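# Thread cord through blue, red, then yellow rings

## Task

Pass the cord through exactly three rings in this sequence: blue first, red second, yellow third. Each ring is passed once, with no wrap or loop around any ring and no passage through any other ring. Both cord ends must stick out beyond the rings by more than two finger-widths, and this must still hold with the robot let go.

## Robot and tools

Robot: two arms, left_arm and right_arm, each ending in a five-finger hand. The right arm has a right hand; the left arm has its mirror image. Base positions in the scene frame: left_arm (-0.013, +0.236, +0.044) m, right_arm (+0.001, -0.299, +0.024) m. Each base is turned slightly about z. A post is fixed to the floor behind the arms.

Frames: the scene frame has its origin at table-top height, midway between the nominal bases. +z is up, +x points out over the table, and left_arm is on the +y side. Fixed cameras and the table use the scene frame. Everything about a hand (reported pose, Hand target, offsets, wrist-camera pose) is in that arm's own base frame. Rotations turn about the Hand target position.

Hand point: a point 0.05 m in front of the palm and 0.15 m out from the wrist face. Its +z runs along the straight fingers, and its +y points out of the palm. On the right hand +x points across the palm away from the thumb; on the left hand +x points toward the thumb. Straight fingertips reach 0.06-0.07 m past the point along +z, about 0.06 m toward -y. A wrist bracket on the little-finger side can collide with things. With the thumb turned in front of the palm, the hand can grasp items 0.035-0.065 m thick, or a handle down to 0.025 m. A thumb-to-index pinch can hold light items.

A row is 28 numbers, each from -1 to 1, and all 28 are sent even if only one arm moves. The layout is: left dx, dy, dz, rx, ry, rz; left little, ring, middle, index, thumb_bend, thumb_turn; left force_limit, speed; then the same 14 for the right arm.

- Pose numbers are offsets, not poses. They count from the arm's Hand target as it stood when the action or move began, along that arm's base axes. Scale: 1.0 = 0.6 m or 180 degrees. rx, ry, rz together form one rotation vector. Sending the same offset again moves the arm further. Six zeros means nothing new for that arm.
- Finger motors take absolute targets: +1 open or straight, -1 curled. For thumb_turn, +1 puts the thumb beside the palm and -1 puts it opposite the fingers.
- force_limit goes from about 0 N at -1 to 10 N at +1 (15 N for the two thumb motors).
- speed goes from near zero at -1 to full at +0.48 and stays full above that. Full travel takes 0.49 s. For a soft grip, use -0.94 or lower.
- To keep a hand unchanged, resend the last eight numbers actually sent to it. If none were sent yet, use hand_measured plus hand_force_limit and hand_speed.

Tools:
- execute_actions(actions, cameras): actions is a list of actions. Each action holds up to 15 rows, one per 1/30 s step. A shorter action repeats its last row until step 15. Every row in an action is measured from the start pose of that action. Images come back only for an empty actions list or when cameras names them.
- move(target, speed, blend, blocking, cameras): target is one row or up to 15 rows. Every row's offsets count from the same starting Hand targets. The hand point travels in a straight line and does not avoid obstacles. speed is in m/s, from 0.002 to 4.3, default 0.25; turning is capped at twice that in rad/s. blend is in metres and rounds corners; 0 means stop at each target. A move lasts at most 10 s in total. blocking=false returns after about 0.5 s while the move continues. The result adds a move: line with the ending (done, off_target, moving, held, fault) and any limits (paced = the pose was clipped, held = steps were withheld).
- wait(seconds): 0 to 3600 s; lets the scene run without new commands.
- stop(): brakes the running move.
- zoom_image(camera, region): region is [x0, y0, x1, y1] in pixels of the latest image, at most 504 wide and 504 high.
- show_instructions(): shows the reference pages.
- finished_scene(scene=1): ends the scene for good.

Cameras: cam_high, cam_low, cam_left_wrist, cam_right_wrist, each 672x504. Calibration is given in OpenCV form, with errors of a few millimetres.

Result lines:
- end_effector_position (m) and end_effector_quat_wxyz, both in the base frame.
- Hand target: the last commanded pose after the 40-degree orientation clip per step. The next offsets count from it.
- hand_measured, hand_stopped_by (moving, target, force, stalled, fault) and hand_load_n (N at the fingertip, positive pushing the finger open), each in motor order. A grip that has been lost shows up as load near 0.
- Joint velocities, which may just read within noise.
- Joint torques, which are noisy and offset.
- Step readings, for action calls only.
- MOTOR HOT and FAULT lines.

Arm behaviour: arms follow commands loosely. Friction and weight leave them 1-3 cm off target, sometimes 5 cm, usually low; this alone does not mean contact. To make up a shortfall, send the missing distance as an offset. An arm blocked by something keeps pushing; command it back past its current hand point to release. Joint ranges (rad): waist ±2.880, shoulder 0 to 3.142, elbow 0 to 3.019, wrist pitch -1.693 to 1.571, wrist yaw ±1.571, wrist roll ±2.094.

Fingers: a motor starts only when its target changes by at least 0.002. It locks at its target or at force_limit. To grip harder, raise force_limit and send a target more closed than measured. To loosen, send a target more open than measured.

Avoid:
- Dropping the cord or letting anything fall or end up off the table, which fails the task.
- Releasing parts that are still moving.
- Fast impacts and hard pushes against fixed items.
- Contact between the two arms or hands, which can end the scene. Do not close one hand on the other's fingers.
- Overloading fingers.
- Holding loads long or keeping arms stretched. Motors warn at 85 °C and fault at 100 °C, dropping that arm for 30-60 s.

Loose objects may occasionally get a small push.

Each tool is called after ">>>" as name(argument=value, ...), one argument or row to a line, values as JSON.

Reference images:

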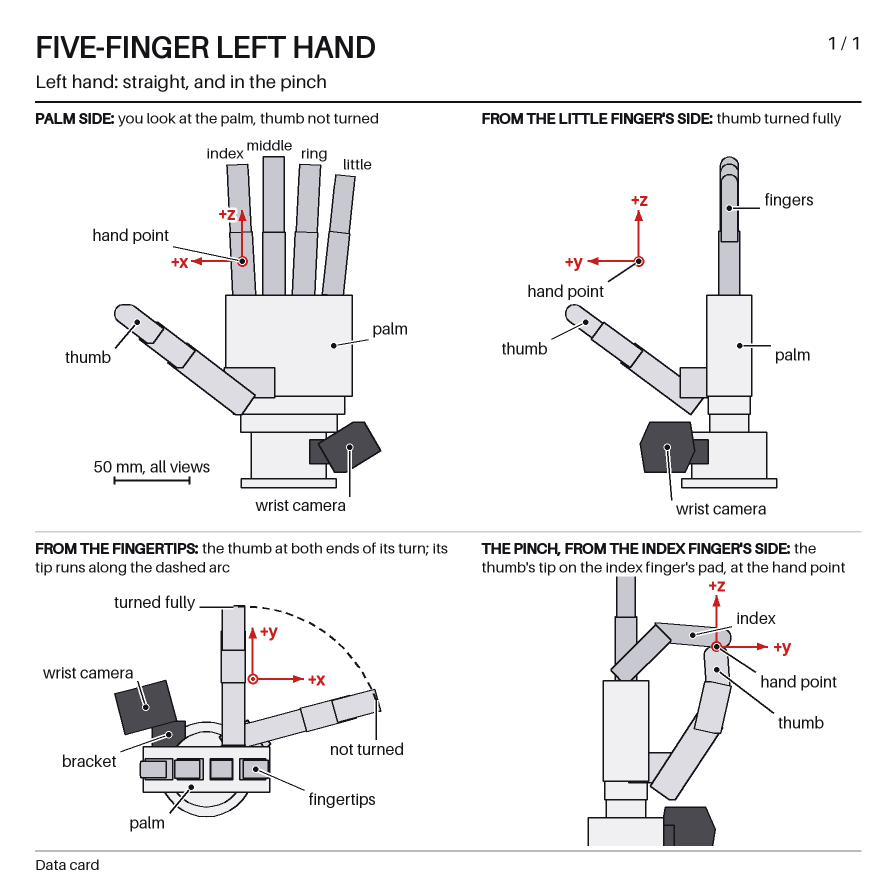

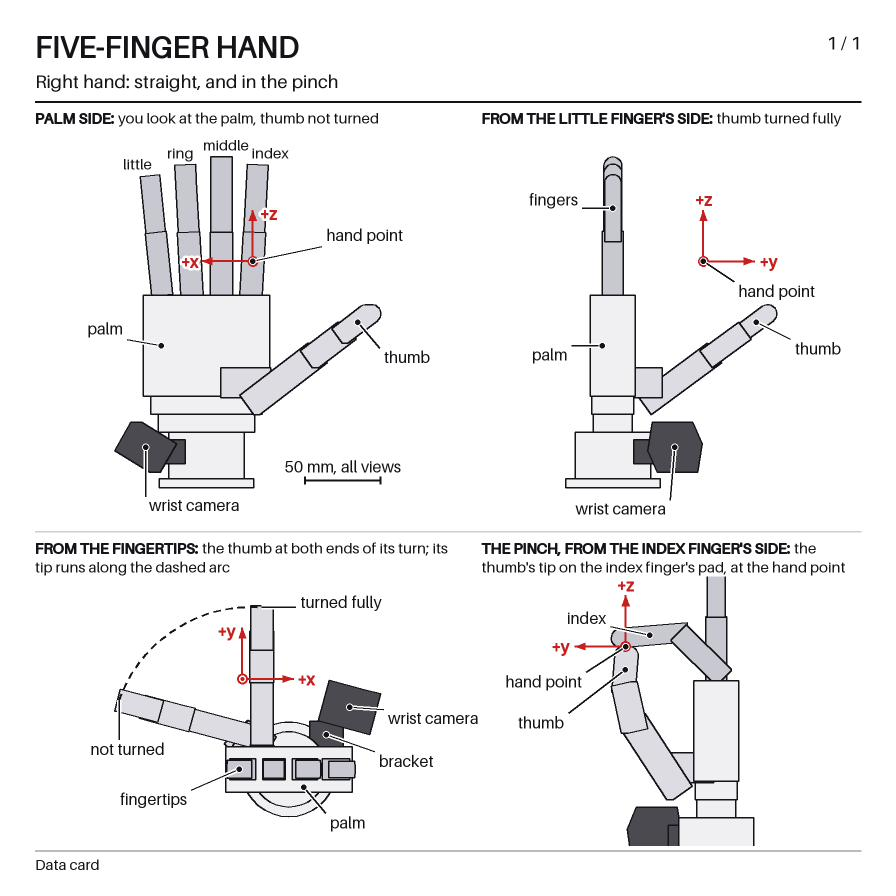

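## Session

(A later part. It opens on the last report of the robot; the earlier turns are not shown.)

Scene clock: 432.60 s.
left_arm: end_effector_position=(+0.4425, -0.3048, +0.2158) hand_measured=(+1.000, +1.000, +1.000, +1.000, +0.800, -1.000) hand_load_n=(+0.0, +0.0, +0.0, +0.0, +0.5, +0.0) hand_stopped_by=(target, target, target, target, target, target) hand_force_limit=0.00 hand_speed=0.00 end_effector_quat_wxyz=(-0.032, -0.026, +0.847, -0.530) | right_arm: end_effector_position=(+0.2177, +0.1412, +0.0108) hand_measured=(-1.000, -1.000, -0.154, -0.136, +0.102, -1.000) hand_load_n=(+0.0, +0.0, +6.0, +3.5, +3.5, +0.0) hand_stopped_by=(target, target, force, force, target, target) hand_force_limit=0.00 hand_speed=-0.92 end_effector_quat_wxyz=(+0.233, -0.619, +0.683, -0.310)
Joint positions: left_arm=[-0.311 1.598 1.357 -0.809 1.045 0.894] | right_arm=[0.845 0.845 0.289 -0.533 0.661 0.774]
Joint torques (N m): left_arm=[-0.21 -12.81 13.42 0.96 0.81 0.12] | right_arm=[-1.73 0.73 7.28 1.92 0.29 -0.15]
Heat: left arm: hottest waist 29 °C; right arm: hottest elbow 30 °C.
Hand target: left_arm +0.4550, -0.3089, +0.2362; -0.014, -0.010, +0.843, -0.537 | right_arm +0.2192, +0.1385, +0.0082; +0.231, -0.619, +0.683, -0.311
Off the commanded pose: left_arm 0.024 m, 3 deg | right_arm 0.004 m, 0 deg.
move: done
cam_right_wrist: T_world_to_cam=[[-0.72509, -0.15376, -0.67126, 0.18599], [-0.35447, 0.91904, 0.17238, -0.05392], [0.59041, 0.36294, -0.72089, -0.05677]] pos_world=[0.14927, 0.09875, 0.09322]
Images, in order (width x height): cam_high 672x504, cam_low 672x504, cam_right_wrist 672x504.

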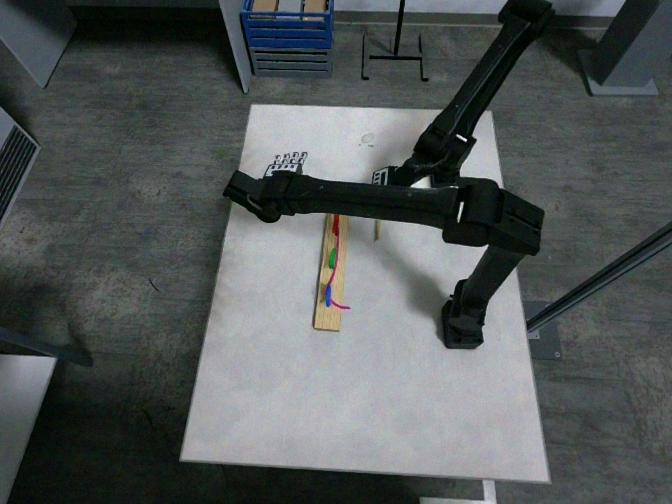

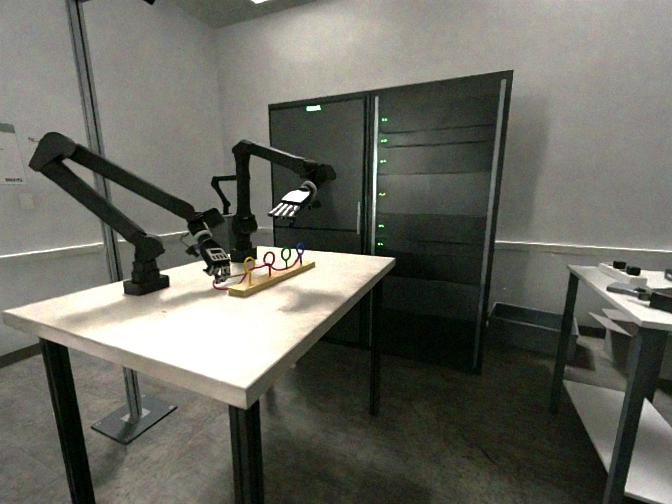

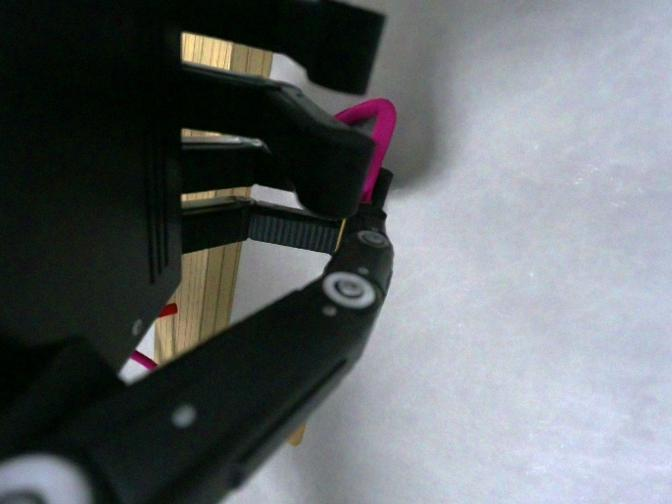

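>>> move(
  target=[
    [0,0,0,0,0,0,1,1,1,1,0.8,-1,0.0,0.0,0,0,-0.011,0,0,0,-1,-1,-0.65,-0.65,0.1,-1,0.0,-0.92],
  ],
  speed=0.03,
  cameras=["cam_low"],
)

>>> zoom_image(
  camera="cam_low",
  region=[205, 245, 255, 295],
)

Scene clock: 434.37 s.
left_arm: end_effector_position=(+0.4425, -0.3048, +0.2158) hand_measured=(+1.000, +1.000, +1.000, +1.000, +0.800, -1.000) hand_load_n=(+0.0, +0.0, +0.0, +0.0, +0.0, +0.0) hand_stopped_by=(target, target, target, target, target, target) hand_force_limit=0.00 hand_speed=0.00 end_effector_quat_wxyz=(-0.032, -0.026, +0.847, -0.530) | right_arm: end_effector_position=(+0.2180, +0.1415, +0.0047) hand_measured=(-1.000, -1.000, -0.154, -0.136, +0.102, -1.000) hand_load_n=(+0.0, +0.0, +6.0, +3.0, +3.5, +0.0) hand_stopped_by=(target, target, force, force, target, target) hand_force_limit=0.00 hand_speed=-0.92 end_effector_quat_wxyz=(+0.234, -0.619, +0.683, -0.310)
Joint positions: left_arm=[-0.311 1.598 1.357 -0.809 1.045 0.894] | right_arm=[0.845 0.865 0.277 -0.499 0.661 0.774]
Joint torques (N m): left_arm=[0.26 -12.1 13.55 0.9 0.82 0.14] | right_arm=[-1.9 0.73 7.06 1.91 0.29 -0.15]
Heat: left arm: hottest waist 29 °C; right arm: hottest elbow 30 °C.
Hand target: left_arm +0.4550, -0.3089, +0.2362; -0.014, -0.010, +0.843, -0.537 | right_arm +0.2191, +0.1384, +0.0015; +0.231, -0.619, +0.683, -0.311
Off the commanded pose: left_arm 0.024 m, 3 deg | right_arm 0.005 m, 0 deg.
move: done

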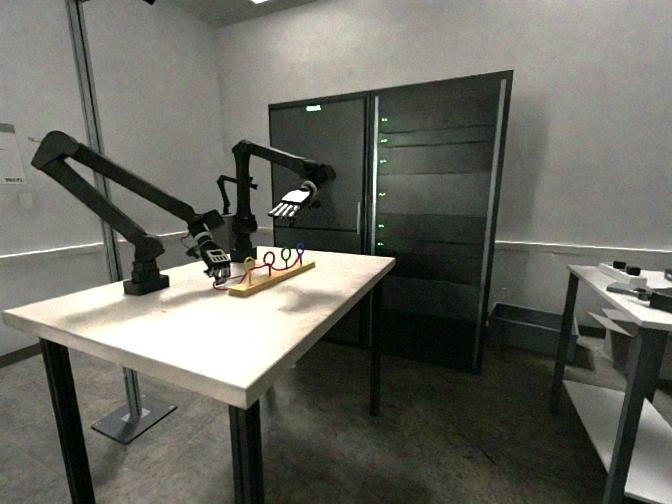

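Scaled by 10.080 from the camera's image (finer frame: 960x720).

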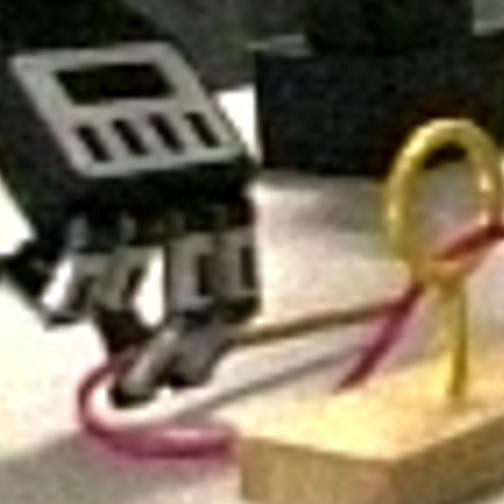

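>>> move(
  target=[
    [0,0,0,0,0,0,1,1,1,1,0.8,-1,0.0,0.0,0,0,0,0,0,0,-1,-1,-0.65,-0.65,0.5,-1,0.0,-0.75],
  ],
  speed=0.03,
  cameras=["cam_low","cam_right_wrist"],
)

>>> zoom_image(
  camera="cam_low",
  region=[205, 245, 255, 295],
)

Scene clock: 437.43 s.
left_arm: end_effector_position=(+0.4425, -0.3048, +0.2158) hand_measured=(+1.000, +1.000, +1.000, +1.000, +0.800, -1.000) hand_load_n=(+0.0, +0.0, +0.0, +0.0, +0.0, +0.0) hand_stopped_by=(target, target, target, target, target, target) hand_force_limit=0.00 hand_speed=0.00 end_effector_quat_wxyz=(-0.032, -0.026, +0.847, -0.530) | right_arm: end_effector_position=(+0.2180, +0.1415, +0.0047) hand_measured=(-1.000, -1.000, -0.156, -0.138, +0.500, -1.000) hand_load_n=(+0.0, +0.0, +0.0, +0.0, +0.0, +0.5) hand_stopped_by=(target, target, force, force, target, target) hand_force_limit=0.00 hand_speed=-0.75 end_effector_quat_wxyz=(+0.234, -0.619, +0.683, -0.310)
Joint positions: left_arm=[-0.311 1.598 1.357 -0.809 1.045 0.894] | right_arm=[0.845 0.865 0.277 -0.499 0.661 0.774]
Joint torques (N m): left_arm=[0.21 -12.57 13.39 0.83 0.82 0.14] | right_arm=[-1.73 0.79 7.08 1.91 0.29 -0.15]
Heat: left arm: hottest waist 29 °C; right arm: hottest elbow 29 °C.
Hand target: left_arm +0.4550, -0.3089, +0.2362; -0.014, -0.010, +0.843, -0.537 | right_arm +0.2191, +0.1384, +0.0015; +0.231, -0.619, +0.683, -0.311
Off the commanded pose: left_arm 0.024 m, 3 deg | right_arm 0.005 m, 0 deg.
move: done
cam_right_wrist: T_world_to_cam=[[-0.72443, -0.15291, -0.67218, 0.18183], [-0.35459, 0.91885, 0.17313, -0.05297], [0.59116, 0.36377, -0.71986, -0.06179]] pos_world=[0.14947, 0.09896, 0.08692]

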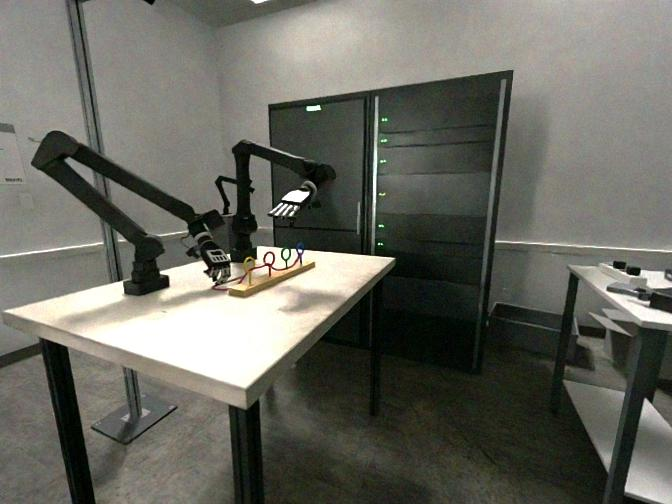

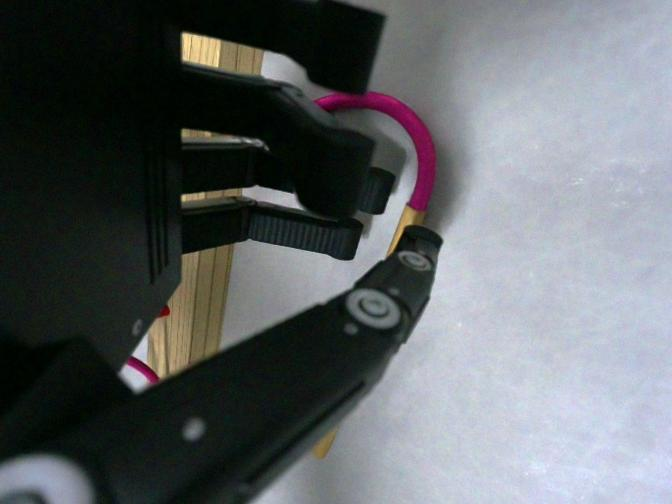

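Scaled by 10.080 from the camera's image (finer frame: 960x720).

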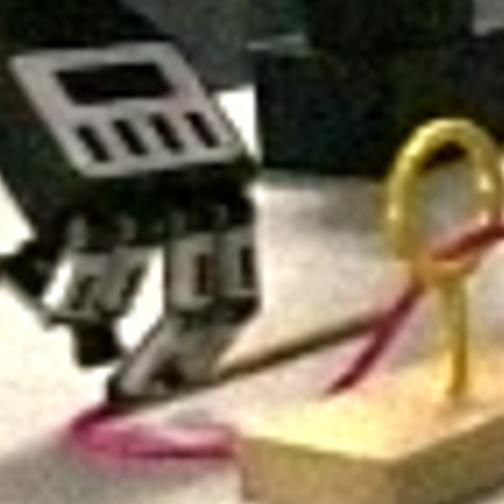

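>>> move(
  target=[
    [0,0,0,0,0,0,1,1,1,1,0.8,-1,0.0,0.0,0,0,0.06,0,0,0,-1,-1,-0.65,-0.65,0.5,-1,0.0,-0.75],
    [0,0,0,0,0,0,1,1,1,1,0.8,-1,0.0,0.0,-0.05,-0.05,0.3,0,0,0,-1,-1,-0.65,-0.65,0.5,-1,0.0,-0.75],
  ],
  speed=[0.04,0.15],
  cameras=["cam_low","cam_right_wrist","cam_high"],
)

>>> zoom_image(
  camera="cam_low",
  region=[205, 235, 325, 305],
)

Scene clock: 441.10 s.
left_arm: end_effector_position=(+0.4425, -0.3048, +0.2158) hand_measured=(+1.000, +1.000, +1.000, +1.000, +0.800, -1.000) hand_load_n=(+0.0, +0.0, +0.0, -0.5, +0.0, +0.0) hand_stopped_by=(target, target, target, target, target, target) hand_force_limit=0.00 hand_speed=0.00 end_effector_quat_wxyz=(-0.032, -0.026, +0.847, -0.530) | right_arm: end_effector_position=(+0.1857, +0.1027, +0.1622) hand_measured=(-1.000, -1.000, -0.156, -0.138, +0.500, -1.000) hand_load_n=(+0.0, +0.0, +0.0, +0.0, +0.0, +0.0) hand_stopped_by=(target, target, force, force, target, target) hand_force_limit=0.00 hand_speed=-0.75 end_effector_quat_wxyz=(-0.214, +0.626, -0.681, +0.313)
Joint positions: left_arm=[-0.311 1.598 1.357 -0.809 1.045 0.894] | right_arm=[0.838 0.514 0.609 -1.221 0.662 0.767]
Joint torques (N m): left_arm=[0.15 -12.75 13.49 0.94 0.82 0.13] | right_arm=[-0.5 2.61 12.64 0.75 0.45 0.05]
Heat: left arm: hottest waist 29 °C; right arm: hottest elbow 29 °C.
Hand target: left_arm +0.4550, -0.3089, +0.2362; -0.014, -0.010, +0.843, -0.537 | right_arm +0.1891, +0.1084, +0.1815; -0.231, +0.619, -0.683, +0.311
Off the commanded pose: left_arm 0.024 m, 3 deg | right_arm 0.020 m, 2 deg.
move: off_target (right_arm)
cam_right_wrist: T_world_to_cam=[[-0.74206, -0.17397, -0.64737, 0.25982], [-0.34845, 0.92512, 0.1508, -0.05421], [0.57265, 0.33748, -0.74711, 0.09535]] pos_world=[0.11931, 0.06318, 0.24761]
Images, in order (width x height): cam_high 672x504, cam_low 672x504, cam_right_wrist 672x504.

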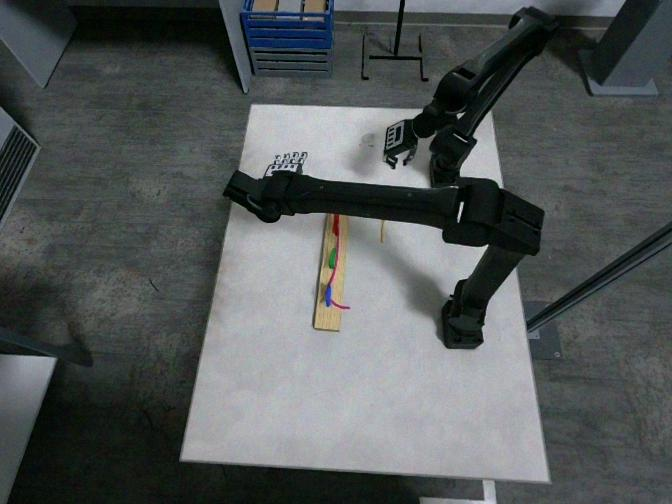

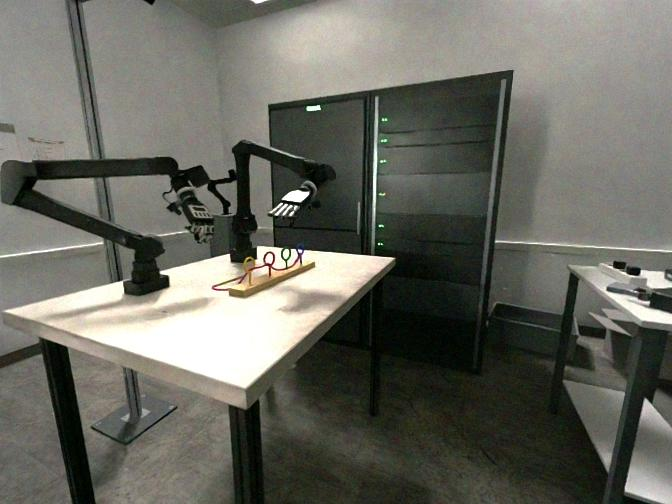

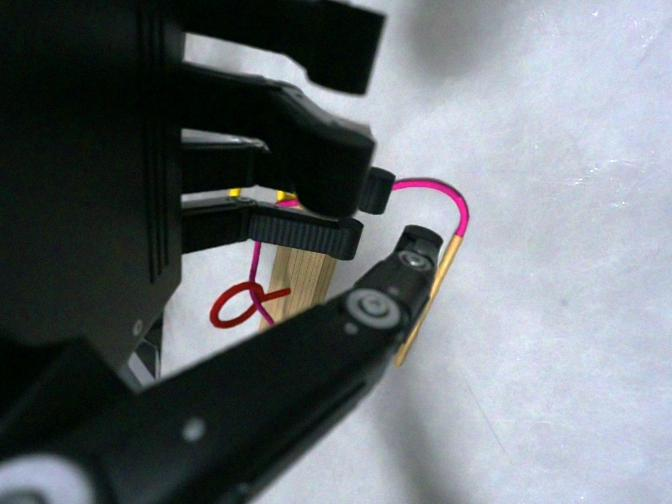

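Scaled by 4.200 from the camera's image (finer frame: 960x720).

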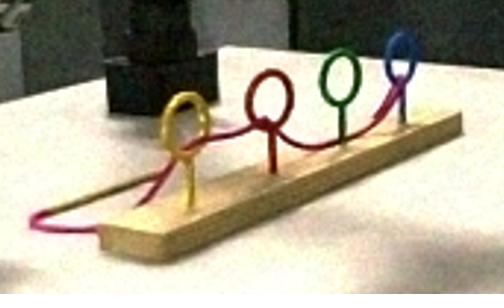

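>>> move(
  target=[
    [0.05,-0.06,0.14,0.3614,-0.0094,-0.0068,1,1,1,1,0.8,1,0.0,0.0,0,0,0,0,0,0,-1,-1,-0.65,-0.65,0.5,-1,0.0,-0.75],
  ],
  speed=0.25,
  cameras=["cam_low","cam_left_wrist","cam_high"],
)

>>> zoom_image(
  camera="cam_left_wrist",
  region=[0, 180, 250, 430],
)

>>> zoom_image(
  camera="cam_left_wrist",
  region=[200, 180, 450, 430],
)

Scene clock: 445.47 s.
left_arm: end_effector_position=(+0.4789, -0.3399, +0.3072) hand_measured=(+1.000, +1.000, +1.000, +1.000, +0.800, +1.000) hand_load_n=(+0.0, +0.0, +0.0, +0.0, +0.0, +0.0) hand_stopped_by=(target, target, target, target, target, target) hand_force_limit=0.00 hand_speed=0.00 end_effector_quat_wxyz=(+0.093, +0.013, +0.994, -0.062) | right_arm: end_effector_position=(+0.1857, +0.1027, +0.1622) hand_measured=(-1.000, -1.000, -0.156, -0.138, +0.500, -1.000) hand_load_n=(+0.0, +0.5, +0.0, +0.0, +0.0, +0.0) hand_stopped_by=(target, target, force, force, target, target) hand_force_limit=0.00 hand_speed=-0.75 end_effector_quat_wxyz=(-0.214, +0.626, -0.681, +0.313)
Joint positions: left_arm=[-0.672 1.951 2.284 -1.681 -0.015 0.927] | right_arm=[0.838 0.514 0.609 -1.221 0.662 0.767]
Joint torques (N m): left_arm=[0.32 -15.97 13.5 0.51 -0.12 -0.08] | right_arm=[-0.38 2.55 12.63 0.76 0.45 0.05]
Heat: left arm: hottest waist 29 °C; right arm: hottest elbow 30 °C.
Hand target: left_arm +0.4849, -0.3450, +0.3202; +0.000, +0.000, +1.000, +0.001 | right_arm +0.1891, +0.1084, +0.1815; -0.231, +0.619, -0.683, +0.311
Off the commanded pose: left_arm 0.015 m, 13 deg | right_arm 0.020 m, 2 deg.
joint sent to its limit (left arm) — joint 4 (wrist pitch), lower limit. The joint targets are off in orientation, not in position.
move: off_target (left_arm)
cam_left_wrist: T_world_to_cam=[[-0.32403, -0.93799, 0.12323, -0.20386], [-0.89618, 0.34607, 0.27768, 0.46795], [-0.30311, -0.02046, -0.95274, 0.55468]] pos_world=[0.52144, -0.34181, 0.42365]
Images, in order (width x height): cam_high 672x504, cam_low 672x504, cam_left_wrist 672x504.

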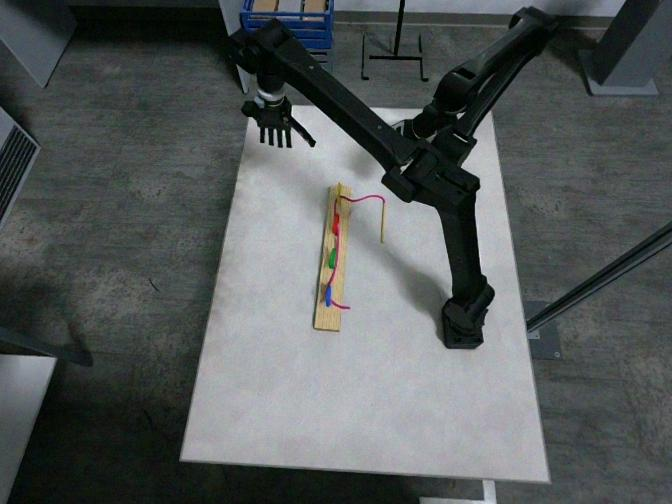

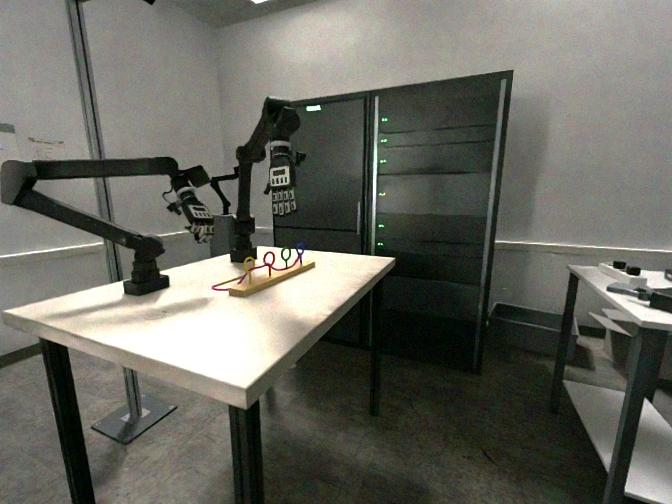

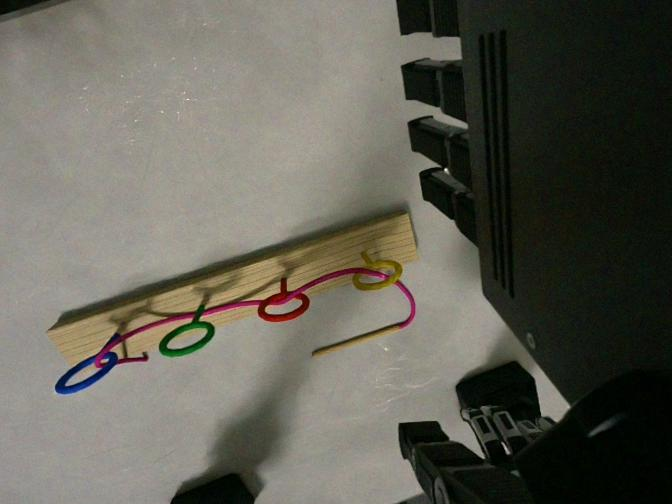

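Scaled by 2.016 from the camera's image (finer frame: 960x720).

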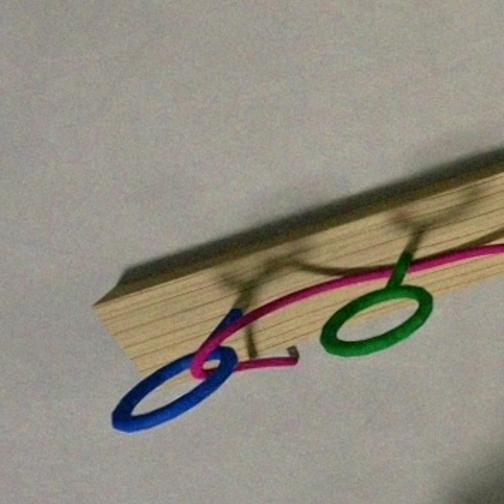

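Scaled by 2.016 from the camera's image (finer frame: 960x720).

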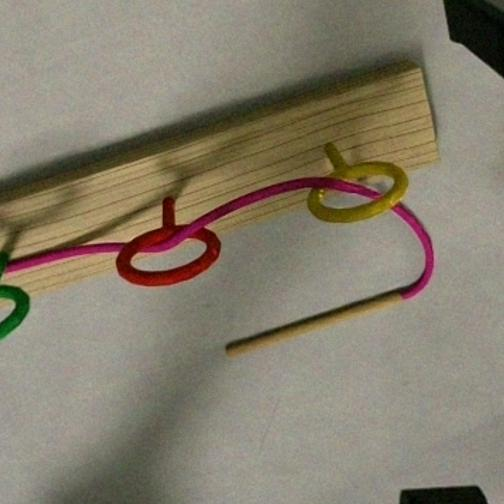

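>>> move(
  target=[
    [0.0,0.3,-0.1,0,0,0,1,1,1,1,0.8,1,0.0,0.0,0,0,0,0,0,0,-1,-1,-0.65,-0.65,0.5,-1,0.0,-0.75],
  ],
  speed=0.25,
  cameras=["cam_low","cam_left_wrist","cam_high"],
)

>>> zoom_image(
  camera="cam_left_wrist",
  region=[150, 180, 450, 480],
)

>>> zoom_image(
  camera="cam_high",
  region=[300, 170, 400, 340],
)

Scene clock: 449.57 s.
left_arm: end_effector_position=(+0.4916, -0.1649, +0.2486) hand_measured=(+1.000, +1.000, +1.000, +1.000, +0.800, +1.000) hand_load_n=(+0.0, +0.0, +0.0, +0.0, +0.0, +0.0) hand_stopped_by=(target, target, target, target, target, target) hand_force_limit=0.00 hand_speed=0.00 end_effector_quat_wxyz=(-0.002, -0.009, +1.000, +0.002) | right_arm: end_effector_position=(+0.1857, +0.1027, +0.1622) hand_measured=(-1.000, -1.000, -0.156, -0.138, +0.500, -1.000) hand_load_n=(+0.0, +0.5, +0.0, +0.0, +0.0, +0.0) hand_stopped_by=(target, target, force, force, target, target) hand_force_limit=0.00 hand_speed=-0.75 end_effector_quat_wxyz=(-0.214, +0.626, -0.681, +0.313)
Joint positions: left_arm=[-0.405 1.849 1.955 -1.682 -0.001 1.149] | right_arm=[0.838 0.514 0.609 -1.221 0.662 0.767]
Joint torques (N m): left_arm=[-0.44 -17.9 7.99 0.29 -0.01 0.11] | right_arm=[-0.21 2.49 12.63 0.8 0.45 0.05]
Heat: left arm: hottest waist 29 °C; right arm: hottest elbow 30 °C.
Hand target: left_arm +0.4849, -0.1650, +0.2601; +0.000, +0.000, +1.000, +0.001 | right_arm +0.1891, +0.1084, +0.1815; -0.231, +0.619, -0.683, +0.311
Off the commanded pose: left_arm 0.013 m, 1 deg | right_arm 0.020 m, 2 deg.
joint sent to its limit (left arm) — joint 4 (wrist pitch), lower limit. The joint targets still meet the commanded pose.
move: off_target (left_arm)
cam_left_wrist: T_world_to_cam=[[-0.26527, -0.96233, 0.0596, -0.04549], [-0.83645, 0.26044, 0.48221, 0.34066], [-0.47957, 0.07806, -0.87403, 0.58962]] pos_world=[0.55564, -0.17852, 0.35378]
Images, in order (width x height): cam_high 672x504, cam_low 672x504, cam_left_wrist 672x504.

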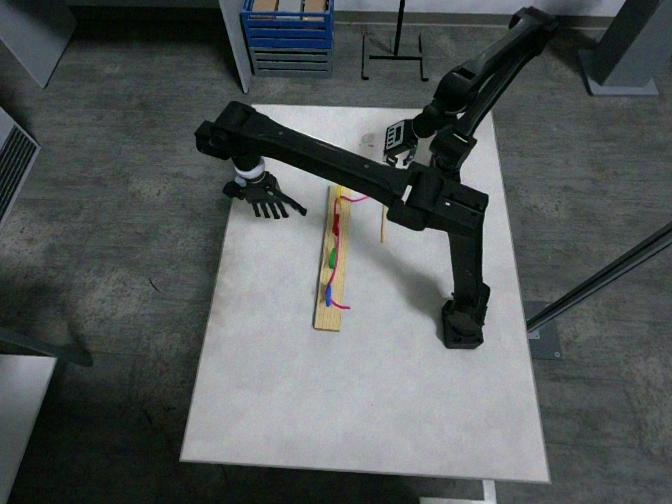

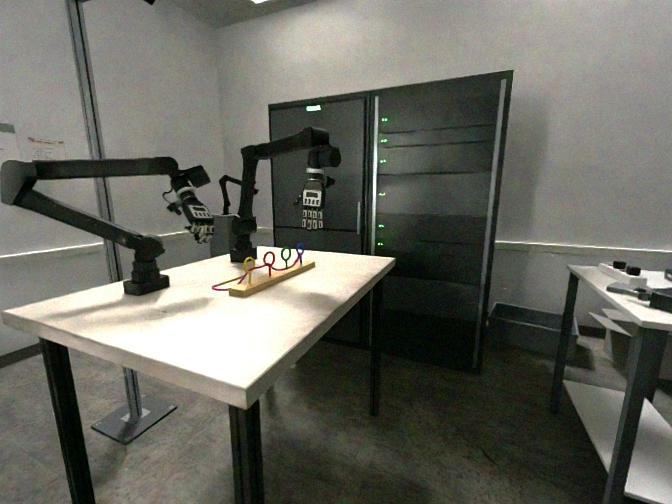

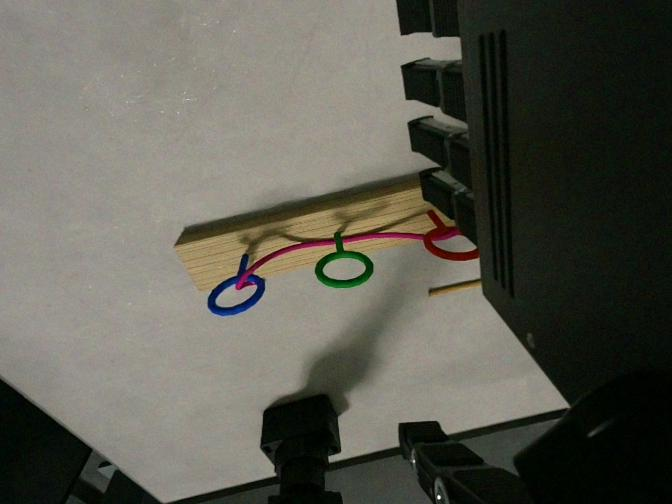

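Scaled by 1.680 from the camera's image (finer frame: 960x720).

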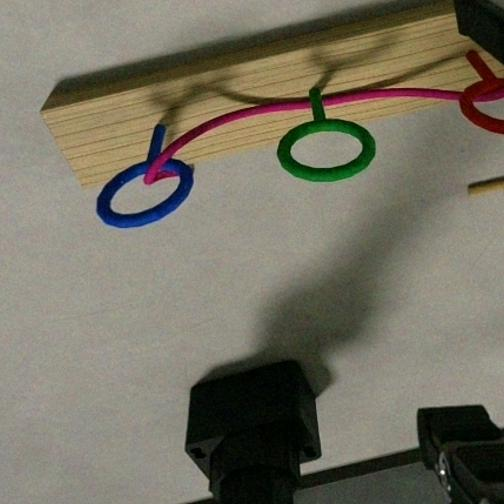

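Scaled by 2.965 from the camera's image (finer frame: 960x720).

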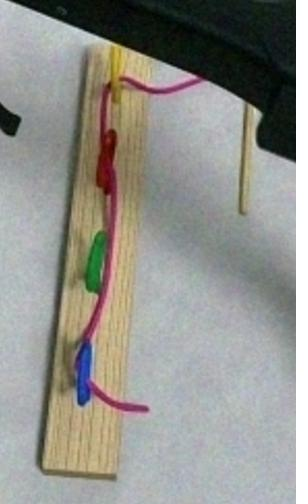

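>>> zoom_image(
  camera="cam_left_wrist",
  region=[290, 200, 400, 310],
)

>>> zoom_image(
  camera="cam_left_wrist",
  region=[190, 230, 290, 330],
)

>>> zoom_image(
  camera="cam_low",
  region=[205, 235, 325, 305],
)

Scaled by 4.582 from the camera's image (finer frame: 960x720).

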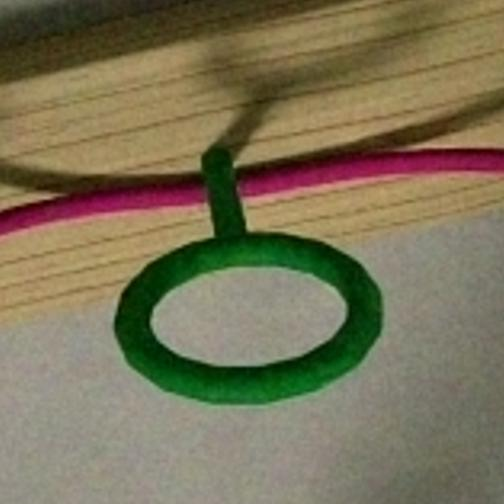

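Scaled by 5.040 from the camera's image (finer frame: 960x720).

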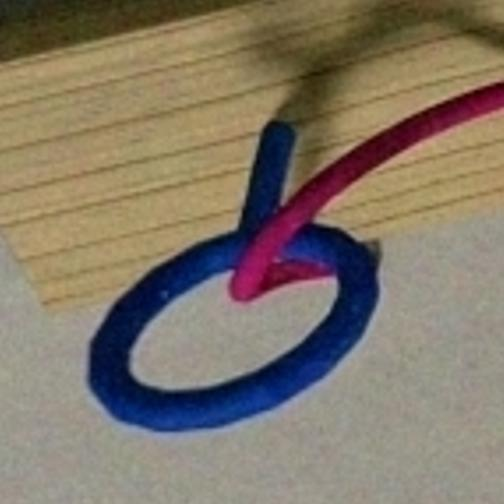

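Scaled by 4.200 from the camera's image (finer frame: 960x720).

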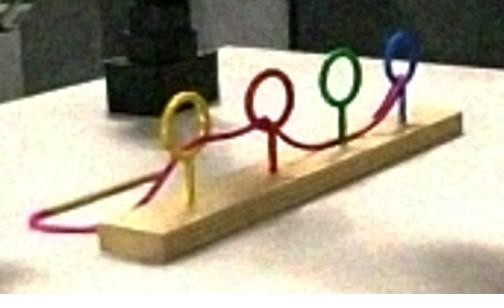

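>>> zoom_image(
  camera="cam_low",
  region=[235, 245, 285, 295],
)

Scaled by 10.080 from the camera's image (finer frame: 960x720).

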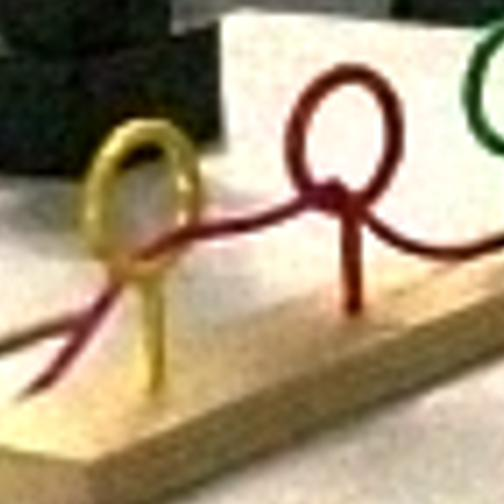

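>>> finished_scene(
)

The scene is finished: the task was done.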